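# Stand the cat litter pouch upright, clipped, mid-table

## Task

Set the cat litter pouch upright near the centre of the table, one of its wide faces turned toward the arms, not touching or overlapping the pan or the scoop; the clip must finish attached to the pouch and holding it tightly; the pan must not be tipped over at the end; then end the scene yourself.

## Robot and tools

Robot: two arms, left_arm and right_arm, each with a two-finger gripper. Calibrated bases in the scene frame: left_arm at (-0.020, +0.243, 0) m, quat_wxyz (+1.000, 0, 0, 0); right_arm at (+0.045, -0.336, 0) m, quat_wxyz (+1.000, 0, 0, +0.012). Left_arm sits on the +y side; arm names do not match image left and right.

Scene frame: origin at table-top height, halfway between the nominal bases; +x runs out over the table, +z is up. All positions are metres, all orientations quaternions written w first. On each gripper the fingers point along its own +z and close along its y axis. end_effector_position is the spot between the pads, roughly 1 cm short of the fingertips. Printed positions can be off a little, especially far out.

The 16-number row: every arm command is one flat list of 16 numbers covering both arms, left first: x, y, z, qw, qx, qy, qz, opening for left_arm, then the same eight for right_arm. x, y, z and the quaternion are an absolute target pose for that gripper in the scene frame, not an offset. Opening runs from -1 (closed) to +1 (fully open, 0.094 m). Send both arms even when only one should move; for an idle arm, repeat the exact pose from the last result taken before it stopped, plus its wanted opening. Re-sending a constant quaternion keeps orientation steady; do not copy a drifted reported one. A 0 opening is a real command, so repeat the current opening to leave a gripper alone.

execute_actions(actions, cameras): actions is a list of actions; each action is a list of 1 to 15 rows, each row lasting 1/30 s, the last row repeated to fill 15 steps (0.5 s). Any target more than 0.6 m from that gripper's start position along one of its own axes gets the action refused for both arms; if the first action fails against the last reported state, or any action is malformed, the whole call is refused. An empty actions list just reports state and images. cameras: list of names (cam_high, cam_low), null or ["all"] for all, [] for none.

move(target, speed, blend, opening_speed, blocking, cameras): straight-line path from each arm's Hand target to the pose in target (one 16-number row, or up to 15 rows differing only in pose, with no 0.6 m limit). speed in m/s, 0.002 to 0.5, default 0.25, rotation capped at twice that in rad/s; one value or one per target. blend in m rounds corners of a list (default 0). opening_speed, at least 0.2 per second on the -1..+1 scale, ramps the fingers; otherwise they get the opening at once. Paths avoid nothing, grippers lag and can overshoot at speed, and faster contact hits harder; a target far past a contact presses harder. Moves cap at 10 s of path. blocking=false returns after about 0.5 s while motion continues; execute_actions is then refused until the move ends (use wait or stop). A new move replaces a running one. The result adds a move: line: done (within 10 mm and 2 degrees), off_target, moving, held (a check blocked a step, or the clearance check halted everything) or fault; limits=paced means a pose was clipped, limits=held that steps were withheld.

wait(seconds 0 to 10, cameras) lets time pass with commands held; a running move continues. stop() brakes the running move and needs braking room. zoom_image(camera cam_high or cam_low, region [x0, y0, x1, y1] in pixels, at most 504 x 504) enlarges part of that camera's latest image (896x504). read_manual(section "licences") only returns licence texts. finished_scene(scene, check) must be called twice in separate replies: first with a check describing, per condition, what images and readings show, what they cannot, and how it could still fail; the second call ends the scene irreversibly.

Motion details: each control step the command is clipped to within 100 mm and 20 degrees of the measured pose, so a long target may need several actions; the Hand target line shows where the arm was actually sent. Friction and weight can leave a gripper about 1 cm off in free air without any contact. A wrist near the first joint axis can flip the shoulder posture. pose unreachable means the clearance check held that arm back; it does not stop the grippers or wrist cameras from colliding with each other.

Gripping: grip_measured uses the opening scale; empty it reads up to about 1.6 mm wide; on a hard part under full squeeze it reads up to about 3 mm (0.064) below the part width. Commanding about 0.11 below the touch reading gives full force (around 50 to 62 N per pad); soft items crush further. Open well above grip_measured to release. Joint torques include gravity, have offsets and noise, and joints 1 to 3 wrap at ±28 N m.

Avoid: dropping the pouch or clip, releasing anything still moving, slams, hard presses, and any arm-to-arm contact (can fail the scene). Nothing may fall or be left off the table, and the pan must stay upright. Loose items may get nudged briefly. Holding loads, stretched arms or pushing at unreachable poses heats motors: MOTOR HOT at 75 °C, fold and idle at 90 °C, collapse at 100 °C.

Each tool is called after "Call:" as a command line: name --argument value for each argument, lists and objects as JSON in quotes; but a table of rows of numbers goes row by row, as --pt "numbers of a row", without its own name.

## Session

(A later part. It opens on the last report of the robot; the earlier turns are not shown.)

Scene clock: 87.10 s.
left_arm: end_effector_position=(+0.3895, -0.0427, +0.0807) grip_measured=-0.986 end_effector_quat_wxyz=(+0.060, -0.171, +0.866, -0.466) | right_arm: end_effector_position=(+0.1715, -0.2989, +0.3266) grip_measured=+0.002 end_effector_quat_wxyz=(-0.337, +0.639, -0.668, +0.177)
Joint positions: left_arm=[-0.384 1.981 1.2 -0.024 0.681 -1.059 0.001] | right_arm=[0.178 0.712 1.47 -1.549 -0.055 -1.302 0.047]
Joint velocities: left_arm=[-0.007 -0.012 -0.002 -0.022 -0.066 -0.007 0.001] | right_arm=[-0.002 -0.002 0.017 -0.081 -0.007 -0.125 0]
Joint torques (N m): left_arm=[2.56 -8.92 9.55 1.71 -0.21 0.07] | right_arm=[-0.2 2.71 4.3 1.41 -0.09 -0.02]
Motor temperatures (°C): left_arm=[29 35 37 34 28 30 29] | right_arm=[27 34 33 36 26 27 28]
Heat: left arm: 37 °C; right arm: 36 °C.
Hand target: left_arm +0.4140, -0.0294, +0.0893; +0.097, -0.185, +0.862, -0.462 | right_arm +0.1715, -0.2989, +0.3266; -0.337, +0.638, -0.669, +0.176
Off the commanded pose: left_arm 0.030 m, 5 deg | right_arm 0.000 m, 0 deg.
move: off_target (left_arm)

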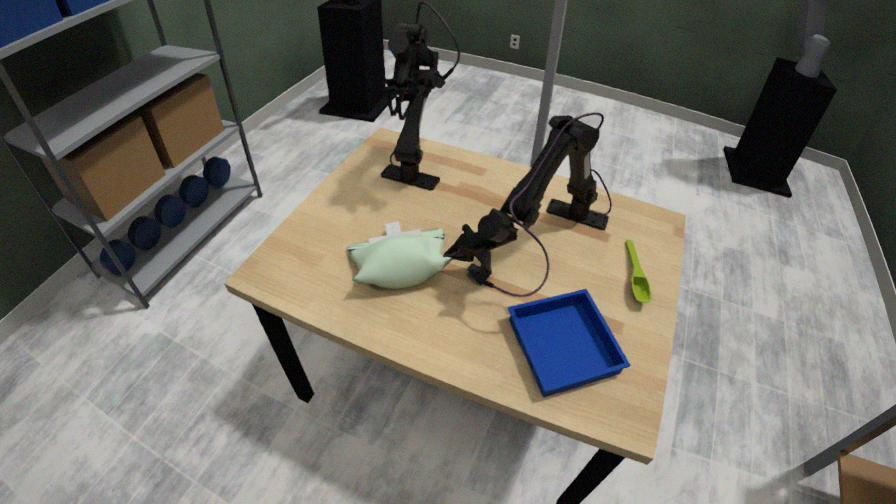

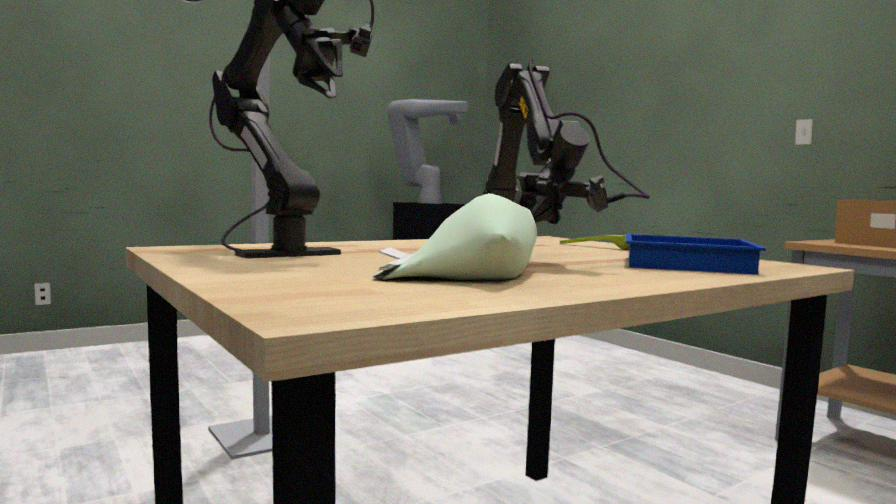

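Call:
move --target '[0.458,0.021,0.094,0.07883,-0.15472,0.87748,-0.44710,-1.0,0.1715,-0.2989,0.3266,-0.337,0.638,-0.669,0.176,0.0]' --speed 0.06

Call:
zoom_image --camera "cam_high" --region '[320, 180, 520, 310]'

Scene clock: 89.70 s.
left_arm: end_effector_position=(+0.4323, +0.0061, +0.0842) grip_measured=-0.986 end_effector_quat_wxyz=(+0.038, -0.151, +0.879, -0.451) | right_arm: end_effector_position=(+0.1715, -0.2989, +0.3266) grip_measured=+0.002 end_effector_quat_wxyz=(-0.337, +0.639, -0.668, +0.177)
Joint positions: left_arm=[-0.232 2.113 1.482 -0.372 0.795 -0.815 0.001] | right_arm=[0.178 0.712 1.47 -1.549 -0.055 -1.302 0.047]
Joint velocities: left_arm=[0.002 -0.007 -0.017 -0.007 0.007 0.037 -0.001] | right_arm=[-0.007 0.002 -0.012 0.022 -0.066 0.022 0]
Joint torques (N m): left_arm=[2.48 -10.09 10.28 1.61 0.05 0] | right_arm=[-0.31 2.8 4.29 1.4 -0.07 -0.01]
Motor temperatures (°C): left_arm=[29 35 38 34 28 30 29] | right_arm=[27 34 33 36 26 27 28]
Heat: left arm: 38 °C; right arm: 36 °C.
Hand target: left_arm +0.4570, +0.0208, +0.0951; +0.079, -0.156, +0.876, -0.450 | right_arm +0.1715, -0.2989, +0.3266; -0.337, +0.638, -0.669, +0.176
Off the commanded pose: left_arm 0.031 m, 5 deg | right_arm 0.000 m, 0 deg.
move: off_target (left_arm)

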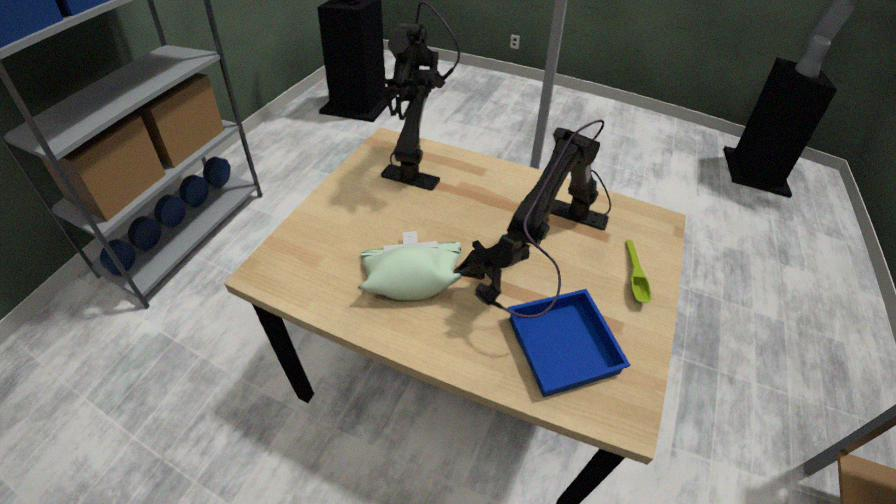

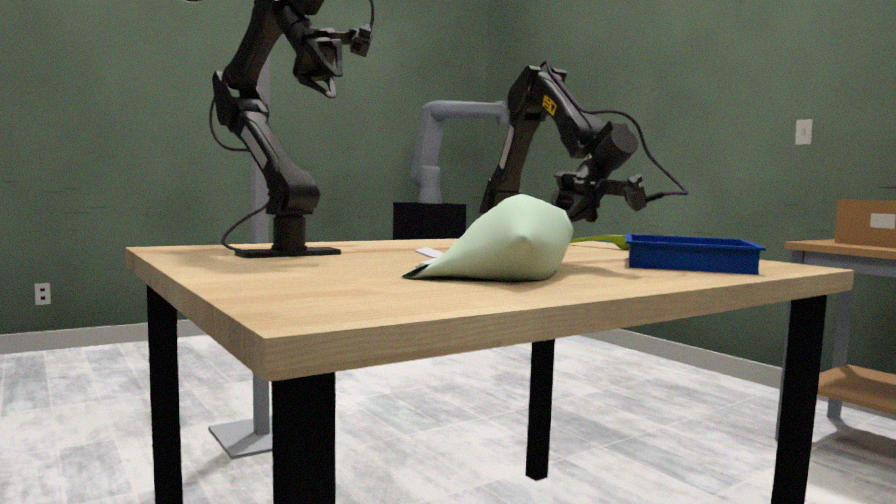

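Scaled by 2.520.

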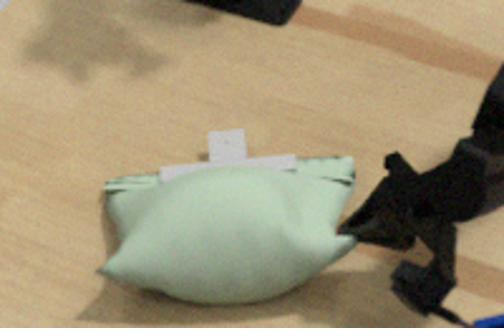

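Call:
zoom_image --camera "cam_high" --region '[350, 220, 470, 310]'

Call:
zoom_image --camera "cam_low" --region '[390, 180, 590, 300]'

Scaled by 4.200.

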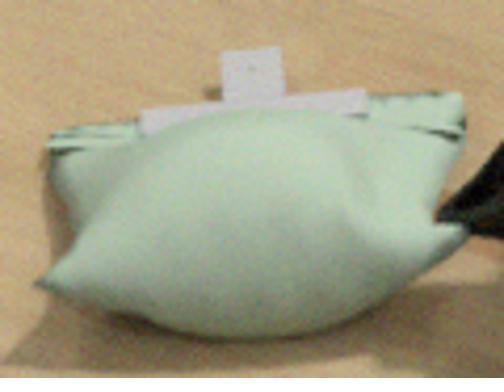

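Scaled by 2.520.

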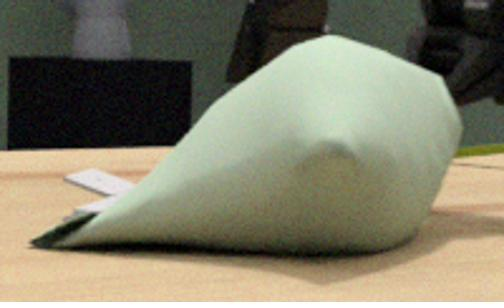

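Call:
move --pt "0.458 0.021 0.094 0.07883 -0.15472 0.87748 -0.44710 -1.0 0.28 -0.37 0.24 0.3944 -0.8295 0.3898 -0.0678 -0.15" --pt "0.458 0.021 0.094 0.07883 -0.15472 0.87748 -0.44710 -1.0 0.365 -0.335 0.12 0.5236 -0.7697 0.3328 -0.1507 -0.15" --speed 0.15 --blend 0.03

Scene clock: 98.13 s.
left_arm: end_effector_position=(+0.4318, +0.0063, +0.0838) grip_measured=-0.986 end_effector_quat_wxyz=(+0.039, -0.147, +0.880, -0.450) | right_arm: end_effector_position=(+0.3712, -0.3432, +0.1276) grip_measured=-0.148 end_effector_quat_wxyz=(-0.552, +0.699, -0.392, +0.228)
Joint positions: left_arm=[-0.232 2.113 1.482 -0.376 0.795 -0.806 0.001] | right_arm=[-0.56 1.378 0.48 0.205 -1.108 -2.091 0.04]
Joint velocities: left_arm=[-0.017 -0.007 -0.012 -0.007 0.007 -0.095 -0.001] | right_arm=[-0.002 -0.002 -0.002 -0.037 0.051 -0.007 0]
Joint torques (N m): left_arm=[2.5 -10.09 10.36 1.55 -0.01 0.03] | right_arm=[-1.18 -3.29 4.27 1.2 -0.67 -0.03]
Motor temperatures (°C): left_arm=[29 37 40 34 28 30 29] | right_arm=[27 34 33 36 26 27 28]
Heat: left arm: 40 °C; right arm: 36 °C.
Hand target: left_arm +0.4565, +0.0215, +0.0942; +0.079, -0.155, +0.877, -0.448 | right_arm +0.3652, -0.3407, +0.1204; -0.559, +0.695, -0.400, +0.212
Off the commanded pose: left_arm 0.032 m, 5 deg | right_arm 0.013 m, 14 deg.
joint sent to its limit (right arm) — joint 6 (wrist roll), lower limit. The joint targets are off in position and orientation.
move: off_target (left_arm, right_arm); limits=paced

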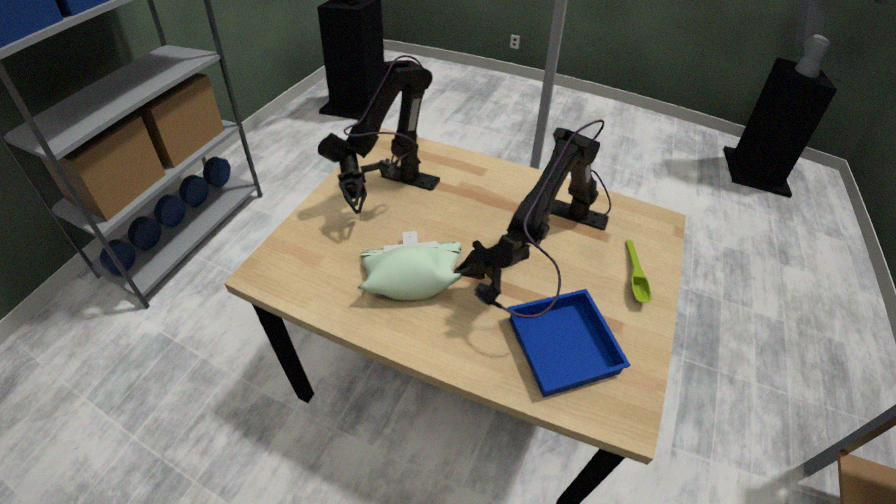

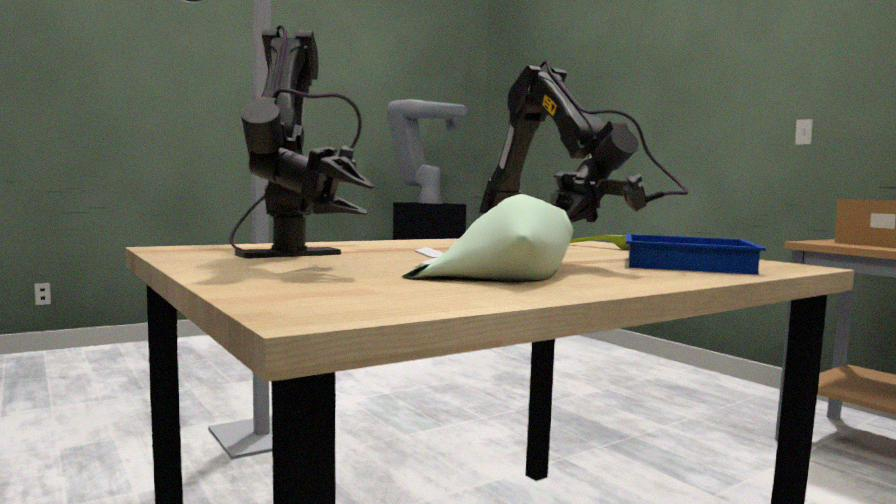

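Call:
move --target '[0.512,0.036,0.098,0.06318,-0.12400,0.88235,-0.44957,-1.0,0.32,-0.31,0.22,0.37295,-0.73509,0.5473,-0.1451,-0.15]' --speed 0.06

Call:
zoom_image --camera "cam_high" --region '[340, 200, 540, 330]'

Scene clock: 103.73 s.
left_arm: end_effector_position=(+0.4841, +0.0191, +0.0870) grip_measured=-0.986 end_effector_quat_wxyz=(+0.016, -0.124, +0.885, -0.448) | right_arm: end_effector_position=(+0.3238, -0.3115, +0.2114) grip_measured=-0.148 end_effector_quat_wxyz=(-0.371, +0.734, -0.549, +0.147)
Joint positions: left_arm=[-0.173 2.367 1.945 -0.718 0.853 -0.65 0.001] | right_arm=[-0.286 1.029 0.967 -0.875 -0.56 -1.93 0.04]
Joint velocities: left_arm=[-0.002 0.017 -0.002 -0.066 0.022 0.066 0.001] | right_arm=[-0.012 0.002 0.007 -0.066 0.007 -0.051 -0.001]
Joint torques (N m): left_arm=[2.71 -11.86 10.66 1.59 0.18 0.03] | right_arm=[0.59 -2.39 9.03 0.94 -0.4 0.17]
Motor temperatures (°C): left_arm=[29 37 40 34 28 30 29] | right_arm=[27 34 34 35 26 27 28]
Heat: left arm: 40 °C; right arm: 35 °C.
Hand target: left_arm +0.5102, +0.0362, +0.0986; +0.064, -0.125, +0.882, -0.451 | right_arm +0.3217, -0.3077, +0.2204; -0.376, +0.733, -0.549, +0.144
Off the commanded pose: left_arm 0.034 m, 5 deg | right_arm 0.009 m, 0 deg.
move: off_target (left_arm)

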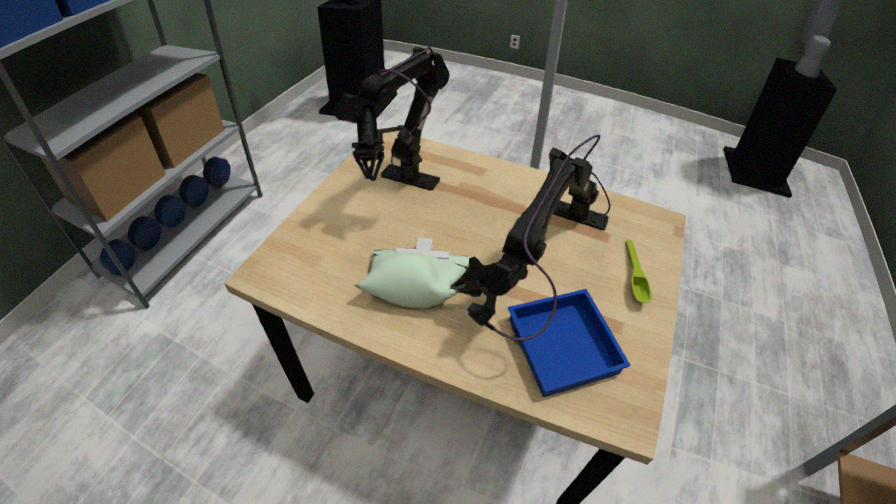

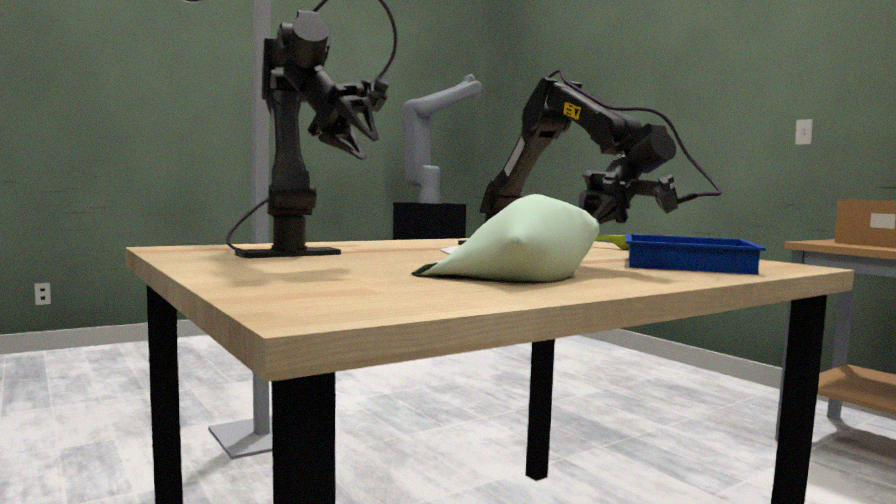

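Scaled by 2.520.

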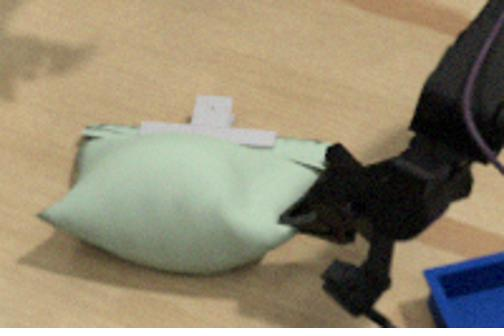

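Call:
move --target '[0.560,0.038,0.100,0.08365,-0.17150,0.88228,-0.43032,-1.0,0.32,-0.31,0.22,0.37295,-0.73509,0.5473,-0.1451,-0.15]' --speed 0.06

Call:
zoom_image --camera "cam_high" --region '[340, 200, 540, 330]'

Scene clock: 105.97 s.
left_arm: end_effector_position=(+0.5341, +0.0192, +0.0921) grip_measured=-0.989 end_effector_quat_wxyz=(+0.038, -0.162, +0.882, -0.440) | right_arm: end_effector_position=(+0.3219, -0.3110, +0.2099) grip_measured=-0.148 end_effector_quat_wxyz=(-0.368, +0.736, -0.549, +0.143)
Joint positions: left_arm=[-0.169 2.541 2.279 -0.806 0.802 -0.748 0.001] | right_arm=[-0.286 1.029 0.967 -0.886 -0.56 -1.937 0.04]
Joint velocities: left_arm=[-0.007 -0.017 0.012 -0.007 -0.022 0.007 0.001] | right_arm=[-0.007 0.007 -0.007 0.037 -0.007 -0.037 0]
Joint torques (N m): left_arm=[2.28 -12.71 10.65 1.6 -0.19 -0.1] | right_arm=[-0.31 -2.47 9.2 0.87 -0.39 0]
Motor temperatures (°C): left_arm=[29 38 41 34 28 30 29] | right_arm=[27 34 35 35 26 27 28]
Heat: left arm: 41 °C; right arm: 35 °C.
Hand target: left_arm +0.5577, +0.0381, +0.0995; +0.084, -0.171, +0.882, -0.432 | right_arm +0.3200, -0.3099, +0.2198; -0.373, +0.735, -0.547, +0.145
Off the commanded pose: left_arm 0.033 m, 5 deg | right_arm 0.010 m, 1 deg.
move: off_target (left_arm)

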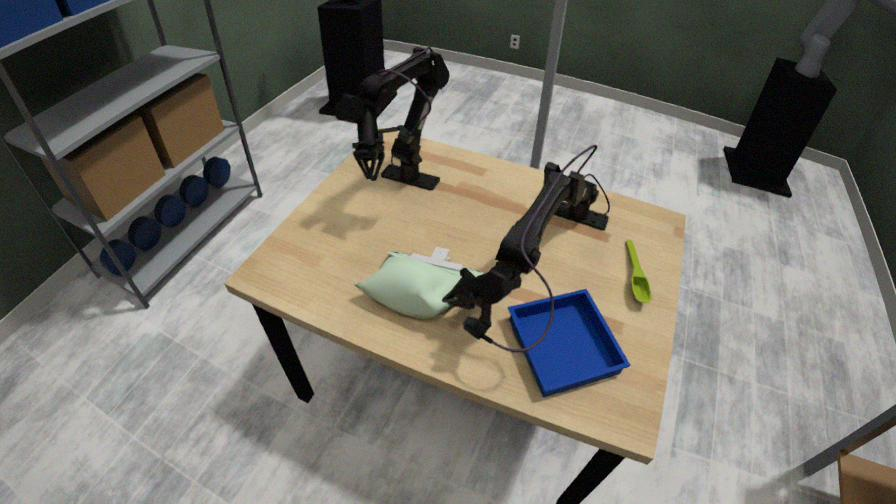

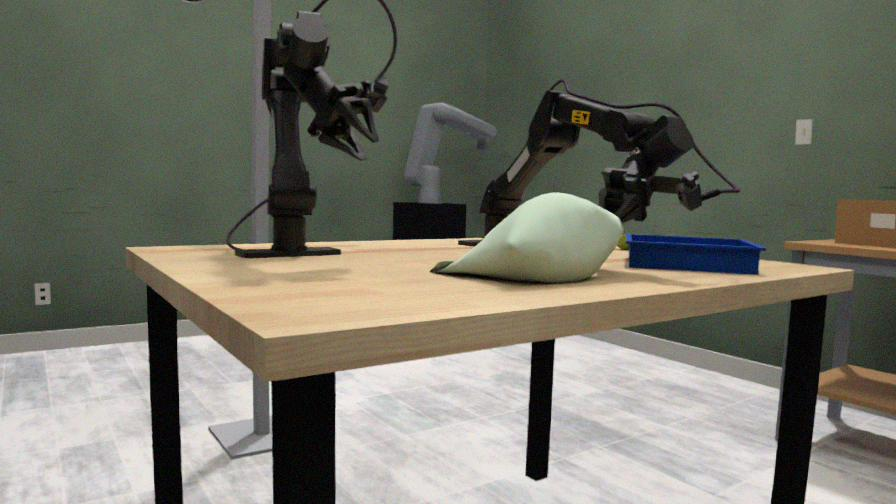

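Scaled by 2.520.

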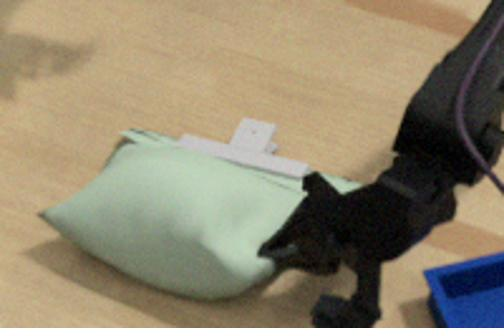

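Call:
move --target '[0.536,0.021,0.092,0.05,-0.165,0.882,-0.438,-1.0,0.32,-0.31,0.22,0.37295,-0.73509,0.5473,-0.1451,-0.15]' --speed 0.03 --cameras '[]'

Scene clock: 107.73 s.
left_arm: end_effector_position=(+0.5323, +0.0178, +0.0856) grip_measured=-0.989 end_effector_quat_wxyz=(+0.034, -0.162, +0.881, -0.444) | right_arm: end_effector_position=(+0.3218, -0.3110, +0.2099) grip_measured=-0.148 end_effector_quat_wxyz=(-0.368, +0.736, -0.549, +0.143)
Joint positions: left_arm=[-0.17 2.541 2.25 -0.78 0.812 -0.751 0.001] | right_arm=[-0.286 1.029 0.967 -0.886 -0.56 -1.937 0.04]
Joint velocities: left_arm=[-0.007 -0.012 0.007 -0.022 -0.007 -0.066 -0.001] | right_arm=[-0.002 -0.017 -0.027 -0.051 0.081 -0.007 0]
Joint torques (N m): left_arm=[0.28 -15.31 5.72 1.41 0.07 -0.11] | right_arm=[-0.23 -2.61 9.06 0.9 -0.41 -0.03]
Motor temperatures (°C): left_arm=[29 39 41 35 28 30 29] | right_arm=[27 34 35 35 26 27 28]
Heat: left arm: 41 °C; right arm: 35 °C.
Hand target: left_arm +0.5360, +0.0211, +0.0920; +0.049, -0.165, +0.882, -0.438 | right_arm +0.3200, -0.3099, +0.2199; -0.373, +0.735, -0.547, +0.145
Off the commanded pose: left_arm 0.008 m, 2 deg | right_arm 0.010 m, 1 deg.
move: done
No camera images: "cameras" was empty.

Call:
move --target '[0.536,0.021,0.092,0.05,-0.165,0.882,-0.438,0.1,0.32,-0.31,0.22,0.37295,-0.73509,0.5473,-0.1451,-0.15]' --speed 0.03 --opening_speed 0.5

Call:
zoom_image --camera "cam_high" --region '[340, 200, 540, 330]'

Scene clock: 110.53 s.
left_arm: end_effector_position=(+0.5352, +0.0254, +0.0787) grip_measured=+0.099 end_effector_quat_wxyz=(+0.038, -0.177, +0.885, -0.428) | right_arm: end_effector_position=(+0.3217, -0.3109, +0.2098) grip_measured=-0.148 end_effector_quat_wxyz=(-0.368, +0.736, -0.549, +0.143)
Joint positions: left_arm=[-0.164 2.541 2.242 -0.78 0.774 -0.762 0.052] | right_arm=[-0.286 1.029 0.967 -0.887 -0.56 -1.937 0.04]
Joint velocities: left_arm=[0.007 -0.022 -0.017 0.007 -0.007 0.051 -0.001] | right_arm=[-0.002 0.012 0.017 0.022 0.037 -0.066 0]
Joint torques (N m): left_arm=[-0.49 -15.43 6.05 1.37 0.56 0.02] | right_arm=[-0.44 -2.67 8.96 0.89 -0.45 -0.03]
Motor temperatures (°C): left_arm=[29 39 40 35 28 30 29] | right_arm=[27 34 36 34 26 27 28]
Heat: left arm: 40 °C; right arm: 36 °C.
Hand target: left_arm +0.5358, +0.0208, +0.0918; +0.050, -0.165, +0.882, -0.438 | right_arm +0.3199, -0.3099, +0.2198; -0.373, +0.735, -0.547, +0.145
Off the commanded pose: left_arm 0.014 m, 2 deg | right_arm 0.010 m, 1 deg.
move: off_target (left_arm)

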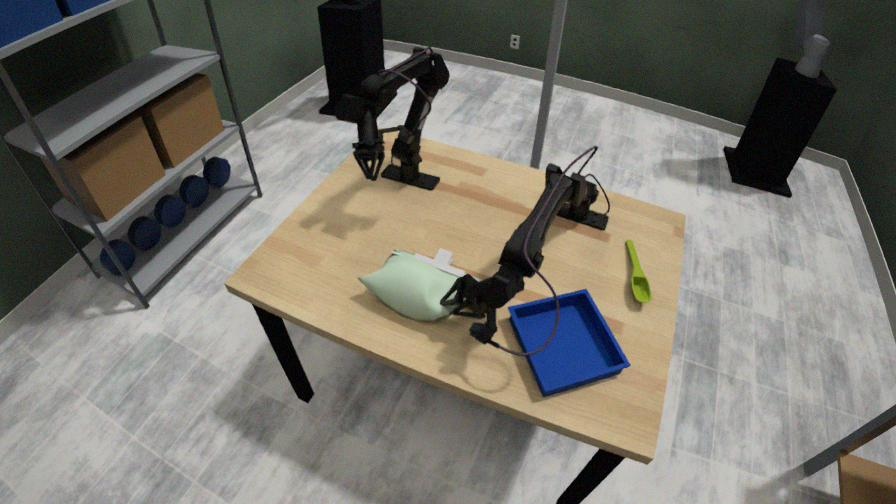

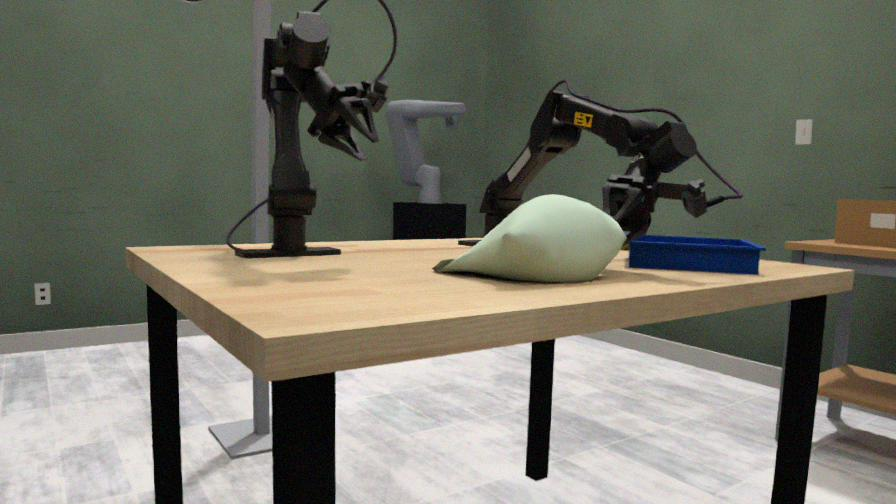

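Scaled by 2.520.

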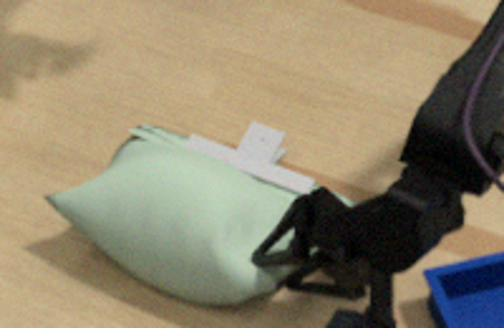

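Call:
execute_actions --actions '[]'

Scene clock: 111.33 s.
left_arm: end_effector_position=(+0.5352, +0.0254, +0.0787) grip_measured=+0.099 end_effector_quat_wxyz=(+0.038, -0.177, +0.885, -0.428) | right_arm: end_effector_position=(+0.3217, -0.3109, +0.2098) grip_measured=-0.148 end_effector_quat_wxyz=(-0.368, +0.736, -0.549, +0.143)
Joint positions: left_arm=[-0.164 2.541 2.242 -0.78 0.774 -0.762 0.052] | right_arm=[-0.286 1.029 0.967 -0.887 -0.56 -1.937 0.04]
Joint velocities: left_arm=[0.002 -0.007 0.007 0.037 0.037 0.007 0] | right_arm=[-0.017 -0.007 0.017 -0.007 0.051 0.022 0.001]
Joint torques (N m): left_arm=[-0.36 -15.61 6.19 1.44 0.5 0.05] | right_arm=[-0.29 -2.39 8.99 0.9 -0.38 0.01]
Motor temperatures (°C): left_arm=[29 39 40 35 28 30 29] | right_arm=[27 34 36 34 26 27 28]
Heat: left arm: 40 °C; right arm: 36 °C.
Hand target: left_arm +0.5359, +0.0209, +0.0917; +0.050, -0.165, +0.882, -0.438 | right_arm +0.3199, -0.3099, +0.2198; -0.373, +0.735, -0.547, +0.145
Tool commands: left_gripper/opening=+0.1 right_gripper/opening=-0.15
Off the commanded pose: left_arm 0.014 m, 2 deg | right_arm 0.010 m, 1 deg.

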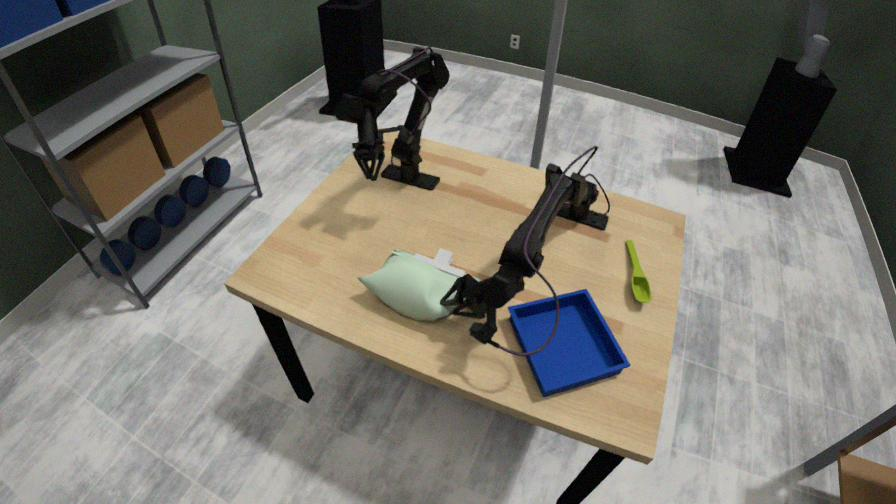

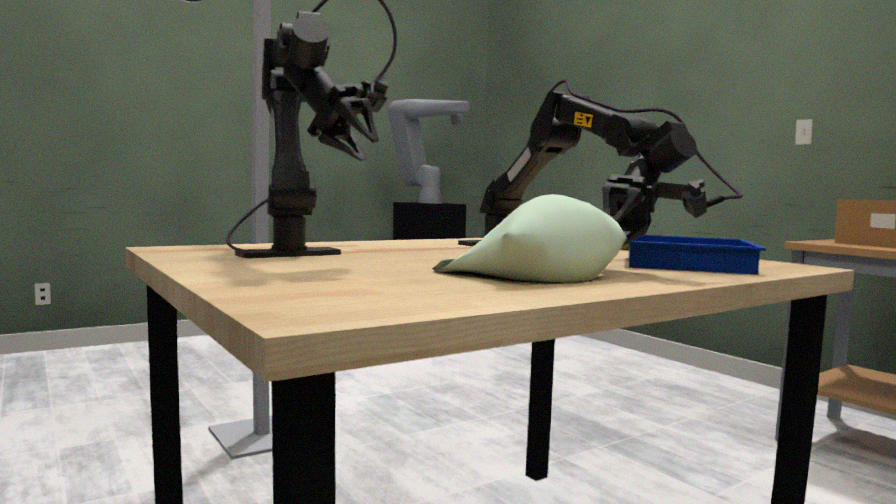

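Call:
zoom_image --camera "cam_high" --region '[340, 220, 540, 350]'

Call:
zoom_image --camera "cam_low" --region '[420, 120, 780, 300]'

Scaled by 2.520.

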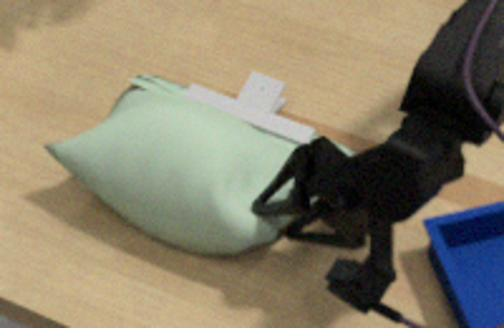

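Scaled by 1.400.

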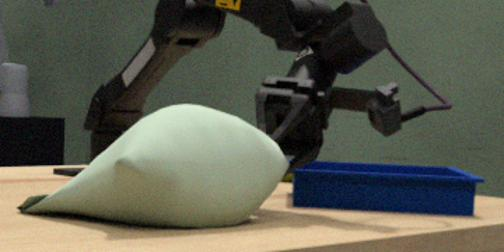

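Call:
move --target '[0.513, 0.100, 0.155, 0.038, -0.177, 0.885, -0.428, 0.1, 0.32, -0.31, 0.22, 0.37295, -0.73509, 0.5473, -0.1451, -0.15]' --speed 0.06

Scene clock: 115.73 s.
left_arm: end_effector_position=(+0.5140, +0.0999, +0.1271) grip_measured=+0.099 end_effector_quat_wxyz=(+0.016, -0.194, +0.887, -0.419) | right_arm: end_effector_position=(+0.3216, -0.3109, +0.2097) grip_measured=-0.148 end_effector_quat_wxyz=(-0.368, +0.737, -0.549, +0.143)
Joint positions: left_arm=[-0.024 2.477 2.348 -1.13 0.822 -0.593 0.052] | right_arm=[-0.286 1.029 0.967 -0.888 -0.56 -1.938 0.04]
Joint velocities: left_arm=[-0.022 0.002 -0.002 -0.037 -0.066 -0.022 0] | right_arm=[-0.012 -0.002 -0.027 0.051 -0.022 -0.022 -0.003]
Joint torques (N m): left_arm=[0.12 -16.05 8.85 0.82 0.57 0.11] | right_arm=[-0.34 -2.54 8.8 0.87 -0.44 0.02]
Motor temperatures (°C): left_arm=[29 42 39 34 28 30 29] | right_arm=[27 34 37 34 26 27 28]
Heat: left arm: 42 °C; right arm: 37 °C.
Hand target: left_arm +0.5144, +0.0997, +0.1556; +0.039, -0.178, +0.884, -0.430 | right_arm +0.3199, -0.3099, +0.2198; -0.373, +0.735, -0.547, +0.145
Off the commanded pose: left_arm 0.028 m, 3 deg | right_arm 0.010 m, 1 deg.
move: off_target (left_arm)

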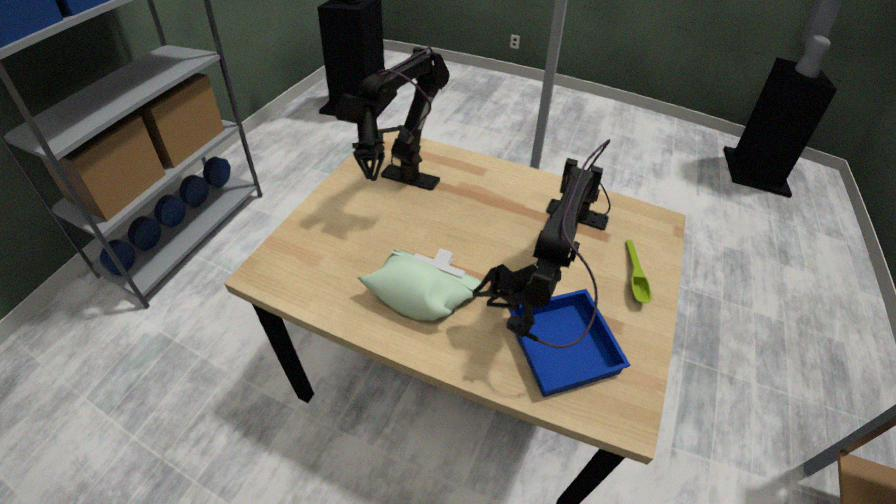

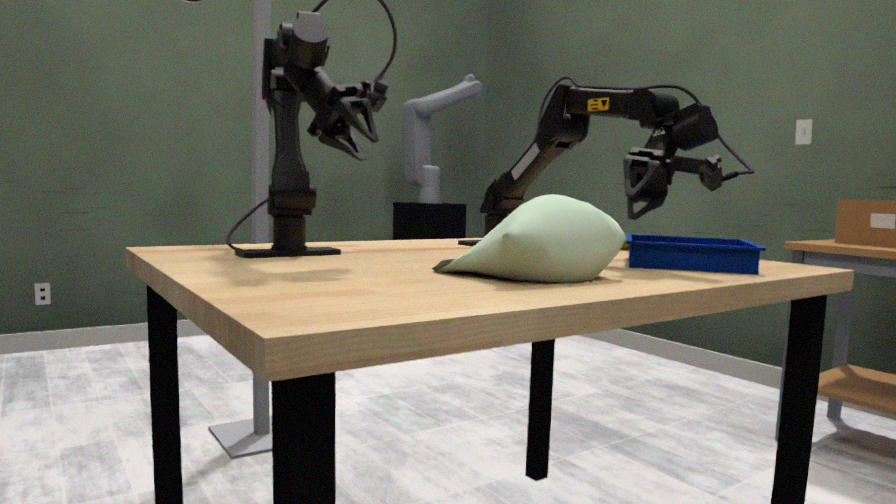

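Call:
zoom_image --camera "cam_high" --region '[340, 220, 560, 350]'

Call:
zoom_image --camera "cam_low" --region '[420, 80, 780, 300]'

Scaled by 2.291.

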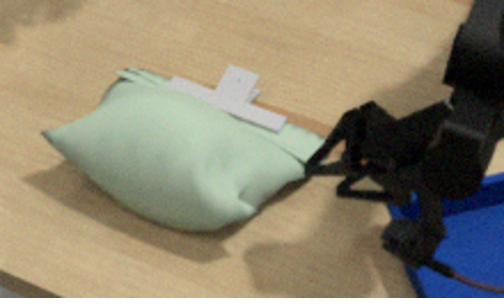

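Scaled by 1.400.

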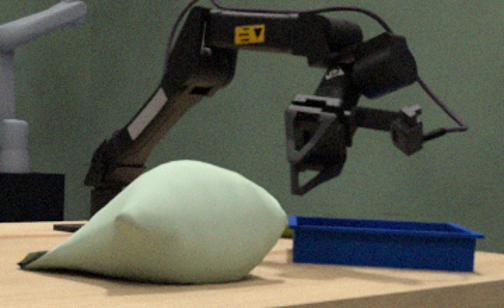

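Call:
move --pt "0.46 0.13 0.25 0.12 -0.40 0.80 -0.43 0.1 0.32 -0.31 0.22 0.37295 -0.73509 0.5473 -0.1451 -0.15" --pt "0.28 0.17 0.27 0.2067 -0.5931 0.6763 -0.3851 -0.15 0.32 -0.31 0.22 0.37295 -0.73509 0.5473 -0.1451 -0.15" --speed 0.15 --blend 0.04

every target must give the same left_gripper/opening; nothing of the call was run
Scene clock: 120.63 s.
left_arm: end_effector_position=(+0.5137, +0.0999, +0.1270) grip_measured=+0.099 end_effector_quat_wxyz=(+0.015, -0.195, +0.887, -0.419) | right_arm: end_effector_position=(+0.3215, -0.3109, +0.2097) grip_measured=-0.148 end_effector_quat_wxyz=(-0.368, +0.737, -0.549, +0.142)
Joint positions: left_arm=[-0.024 2.477 2.348 -1.131 0.823 -0.592 0.052] | right_arm=[-0.286 1.029 0.967 -0.888 -0.56 -1.938 0.04]
Joint velocities: left_arm=[-0.017 -0.007 -0.012 -0.051 0.007 0.007 0] | right_arm=[0.012 -0.002 -0.002 -0.037 -0.007 0.022 0.001]
Joint torques (N m): left_arm=[0.18 -16.14 8.75 0.85 0.65 0.15] | right_arm=[-0.35 -2.69 8.99 0.89 -0.44 -0.03]
Motor temperatures (°C): left_arm=[29 46 39 34 29 30 29] | right_arm=[27 34 37 34 26 27 28]
Heat: left arm: 46 °C; right arm: 37 °C.
Hand target: left_arm +0.5144, +0.0997, +0.1557; +0.039, -0.178, +0.884, -0.430 | right_arm +0.3199, -0.3099, +0.2198; -0.373, +0.735, -0.547, +0.145
Tool commands: left_gripper/opening=+0.1 right_gripper/opening=-0.15
Off the commanded pose: left_arm 0.028 m, 3 deg | right_arm 0.010 m, 1 deg.

Call:
move --pt "0.46 0.13 0.25 0.12 -0.40 0.80 -0.43 -0.15 0.32 -0.31 0.22 0.37295 -0.73509 0.5473 -0.1451 -0.15" --pt "0.28 0.17 0.27 0.2067 -0.5931 0.6763 -0.3851 -0.15 0.32 -0.31 0.22 0.37295 -0.73509 0.5473 -0.1451 -0.15" --speed 0.15 --blend 0.04

Scene clock: 125.17 s.
left_arm: end_effector_position=(+0.2873, +0.1699, +0.2768) grip_measured=-0.149 end_effector_quat_wxyz=(+0.212, -0.584, +0.674, -0.400) | right_arm: end_effector_position=(+0.3215, -0.3109, +0.2096) grip_measured=-0.148 end_effector_quat_wxyz=(-0.368, +0.737, -0.549, +0.142)
Joint positions: left_arm=[-0.124 1.01 1.103 -0.739 0.198 -1.651 0.04] | right_arm=[-0.286 1.029 0.967 -0.888 -0.56 -1.938 0.04]
Joint velocities: left_arm=[0.007 -0.002 0.012 -0.051 -0.051 -0.051 0] | right_arm=[0.002 -0.012 0.007 0.037 -0.007 -0.051 0]
Joint torques (N m): left_arm=[-0.36 -1.89 6.15 1.68 -0.12 0.08] | right_arm=[-0.23 -2.45 9.1 0.92 -0.49 0]
Motor temperatures (°C): left_arm=[29 44 39 34 29 30 29] | right_arm=[27 34 38 33 26 27 28]
Heat: left arm: 44 °C; right arm: 38 °C.
Hand target: left_arm +0.2827, +0.1709, +0.2688; +0.207, -0.589, +0.678, -0.388 | right_arm +0.3199, -0.3099, +0.2198; -0.373, +0.735, -0.547, +0.145
Off the commanded pose: left_arm 0.010 m, 2 deg | right_arm 0.011 m, 1 deg.
move: off_target (right_arm)

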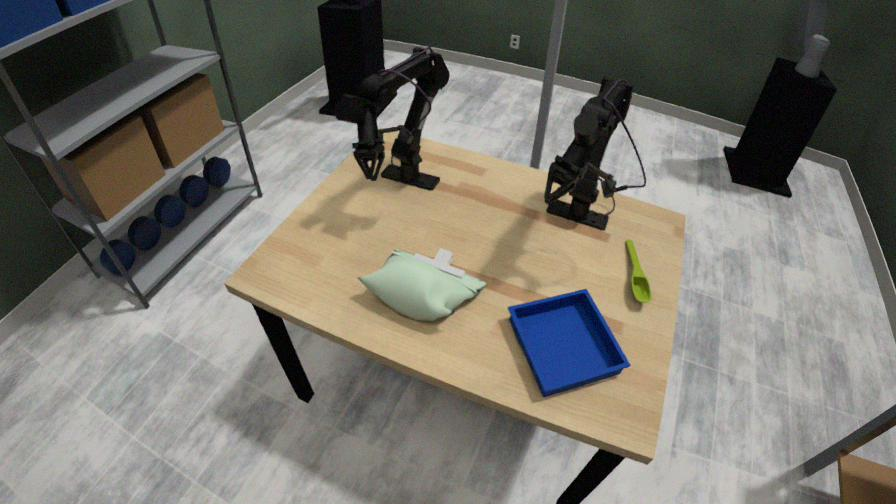

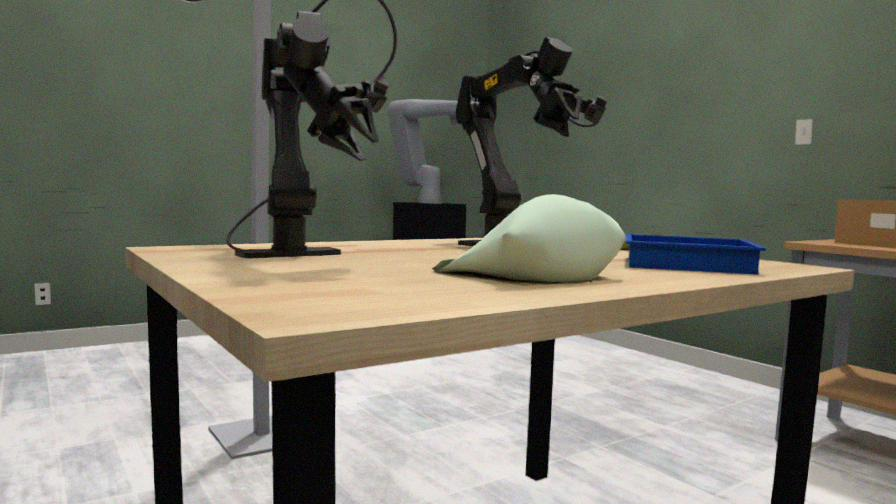

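Call:
zoom_image --camera "cam_high" --region '[350, 235, 500, 330]'

Call:
zoom_image --camera "cam_low" --region '[420, 180, 660, 300]'

Call:
zoom_image --camera "cam_high" --region '[385, 240, 435, 275]'

Call:
zoom_image --camera "cam_high" --region '[440, 255, 500, 300]'

Scaled by 3.360.

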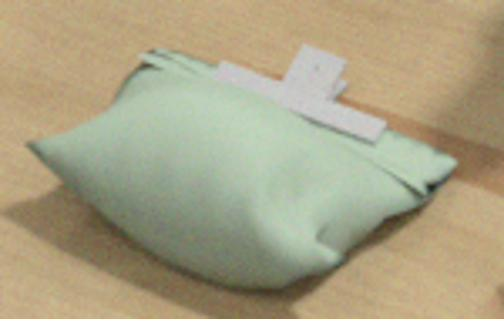

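Scaled by 2.100.

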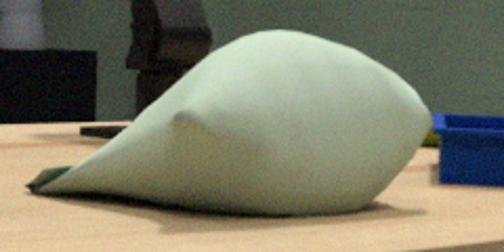

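Scaled by 10.080.

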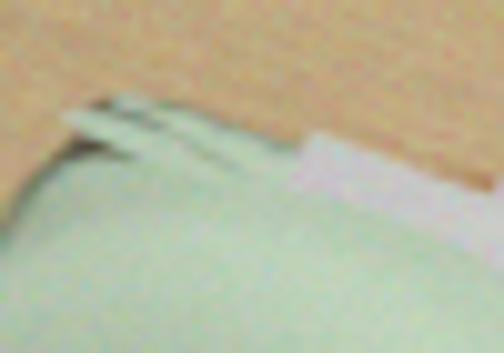

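Scaled by 8.400.

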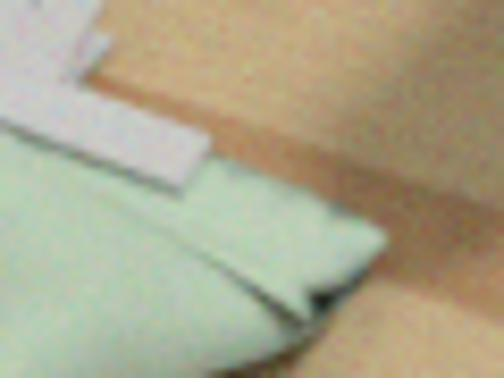

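Call:
move --target '[0.350, 0.042, 0.11, 0.27703, -0.5149, 0.66182, -0.46919, -0.15, 0.335, -0.172, 0.11, 0.44871, -0.62428, 0.55982, -0.30909, -0.15]' --speed 0.12

Scene clock: 130.53 s.
left_arm: end_effector_position=(+0.3496, +0.0407, +0.1156) grip_measured=-0.149 end_effector_quat_wxyz=(+0.277, -0.511, +0.661, -0.475) | right_arm: end_effector_position=(+0.3388, -0.1675, +0.1152) grip_measured=-0.148 end_effector_quat_wxyz=(-0.451, +0.627, -0.557, +0.305)
Joint positions: left_arm=[-0.576 1.519 0.55 0.555 -0.174 -1.777 0.04] | right_arm=[0.725 1.163 0.328 0.365 0.452 -1.221 0.04]
Joint velocities: left_arm=[0.002 -0.017 -0.007 0.022 0.022 0.037 -0.001] | right_arm=[-0.007 -0.012 -0.007 0.066 0.022 -0.022 -0.001]
Joint torques (N m): left_arm=[-0.24 -4.44 5.44 1.96 -0.18 0.09] | right_arm=[0.55 -2.15 4.86 1.76 0.16 0.18]
Motor temperatures (°C): left_arm=[29 40 38 35 28 30 29] | right_arm=[27 34 37 34 26 27 28]
Heat: left arm: 40 °C; right arm: 37 °C.
Hand target: left_arm +0.3476, +0.0427, +0.1082; +0.280, -0.511, +0.666, -0.466 | right_arm +0.3355, -0.1687, +0.1088; -0.448, +0.626, -0.562, +0.302
Off the commanded pose: left_arm 0.006 m, 1 deg | right_arm 0.008 m, 1 deg.
move: done

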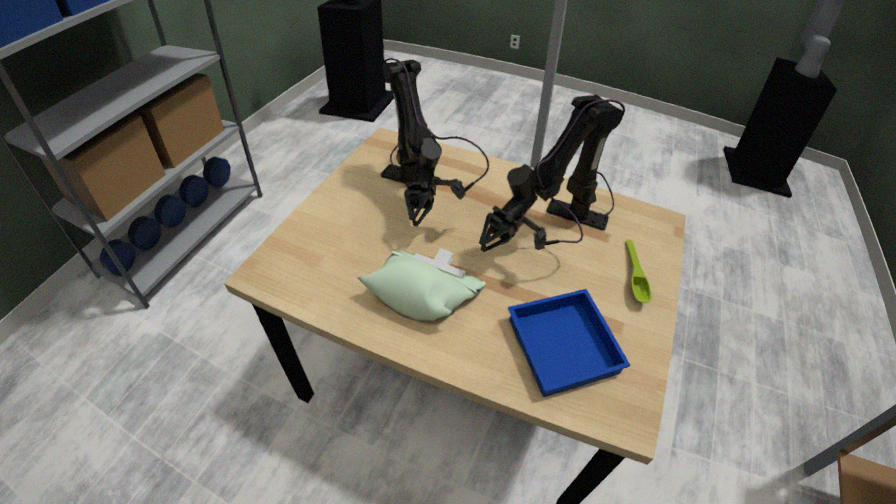

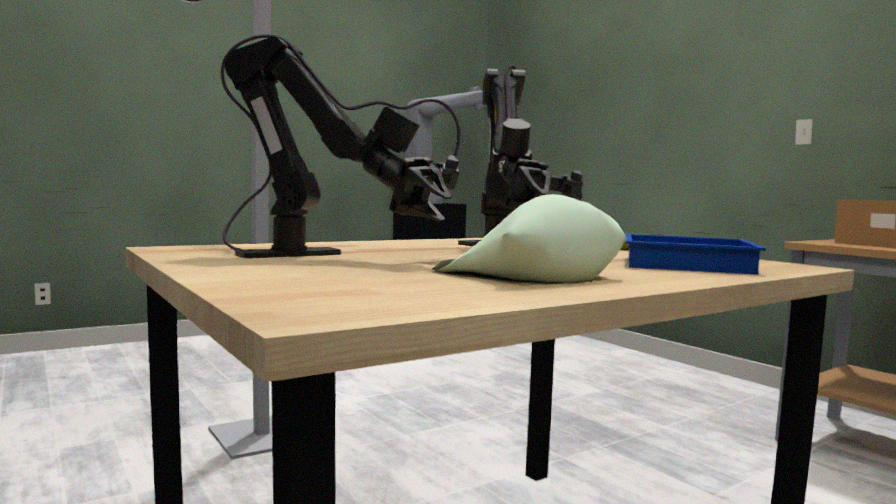

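Call:
move --target '[0.358, 0.041, 0.040, 0.27703, -0.5149, 0.66182, -0.46919, -0.15, 0.340, -0.173, 0.040, 0.44871, -0.62428, 0.55982, -0.30909, -0.15]' --speed 0.08

Call:
zoom_image --camera "cam_high" --region '[360, 180, 560, 310]'

Scene clock: 133.70 s.
left_arm: end_effector_position=(+0.3589, +0.0377, +0.0473) grip_measured=-0.149 end_effector_quat_wxyz=(+0.278, -0.513, +0.658, -0.477) | right_arm: end_effector_position=(+0.3424, -0.1672, +0.0441) grip_measured=-0.148 end_effector_quat_wxyz=(-0.455, +0.624, -0.555, +0.309)
Joint positions: left_arm=[-0.57 1.855 0.493 0.954 -0.174 -1.779 0.04] | right_arm=[0.719 1.642 0.184 1.003 0.453 -1.23 0.04]
Joint velocities: left_arm=[0.002 0.002 -0.012 -0.007 -0.125 -0.007 -0.001] | right_arm=[0.002 0.012 -0.012 -0.022 0.066 -0.022 -0.001]
Joint torques (N m): left_arm=[0.5 -5.57 3.88 2.1 0.01 0] | right_arm=[-0.84 -3.54 2.51 1.79 0.03 0.05]
Motor temperatures (°C): left_arm=[29 38 38 35 28 30 29] | right_arm=[27 34 37 35 26 27 28]
Heat: left arm: 38 °C; right arm: 37 °C.
Hand target: left_arm +0.3570, +0.0414, +0.0399; +0.277, -0.515, +0.662, -0.469 | right_arm +0.3404, -0.1727, +0.0386; -0.448, +0.624, -0.560, +0.309
Off the commanded pose: left_arm 0.008 m, 1 deg | right_arm 0.008 m, 1 deg.
move: done

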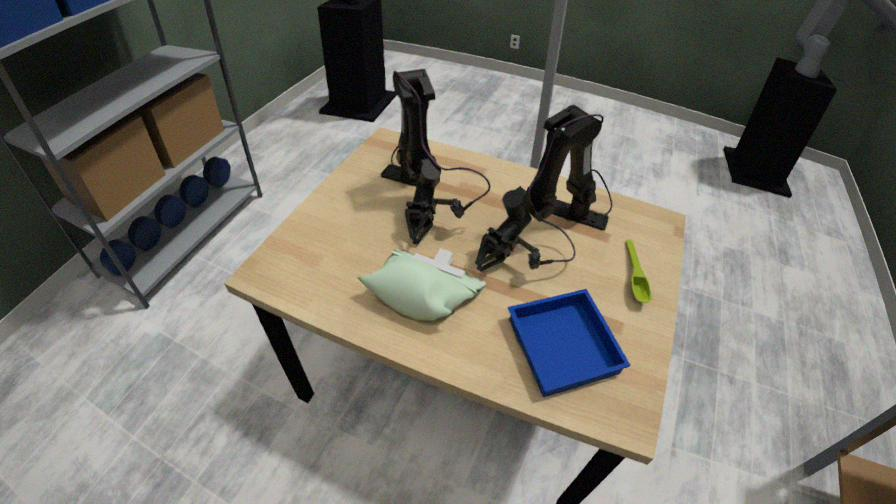

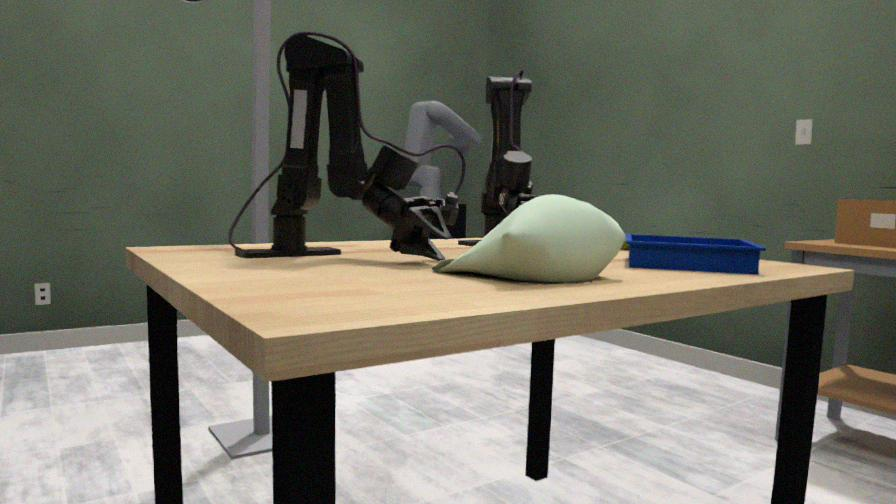

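Scaled by 2.520.

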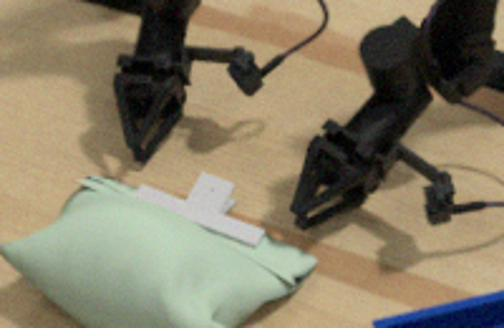

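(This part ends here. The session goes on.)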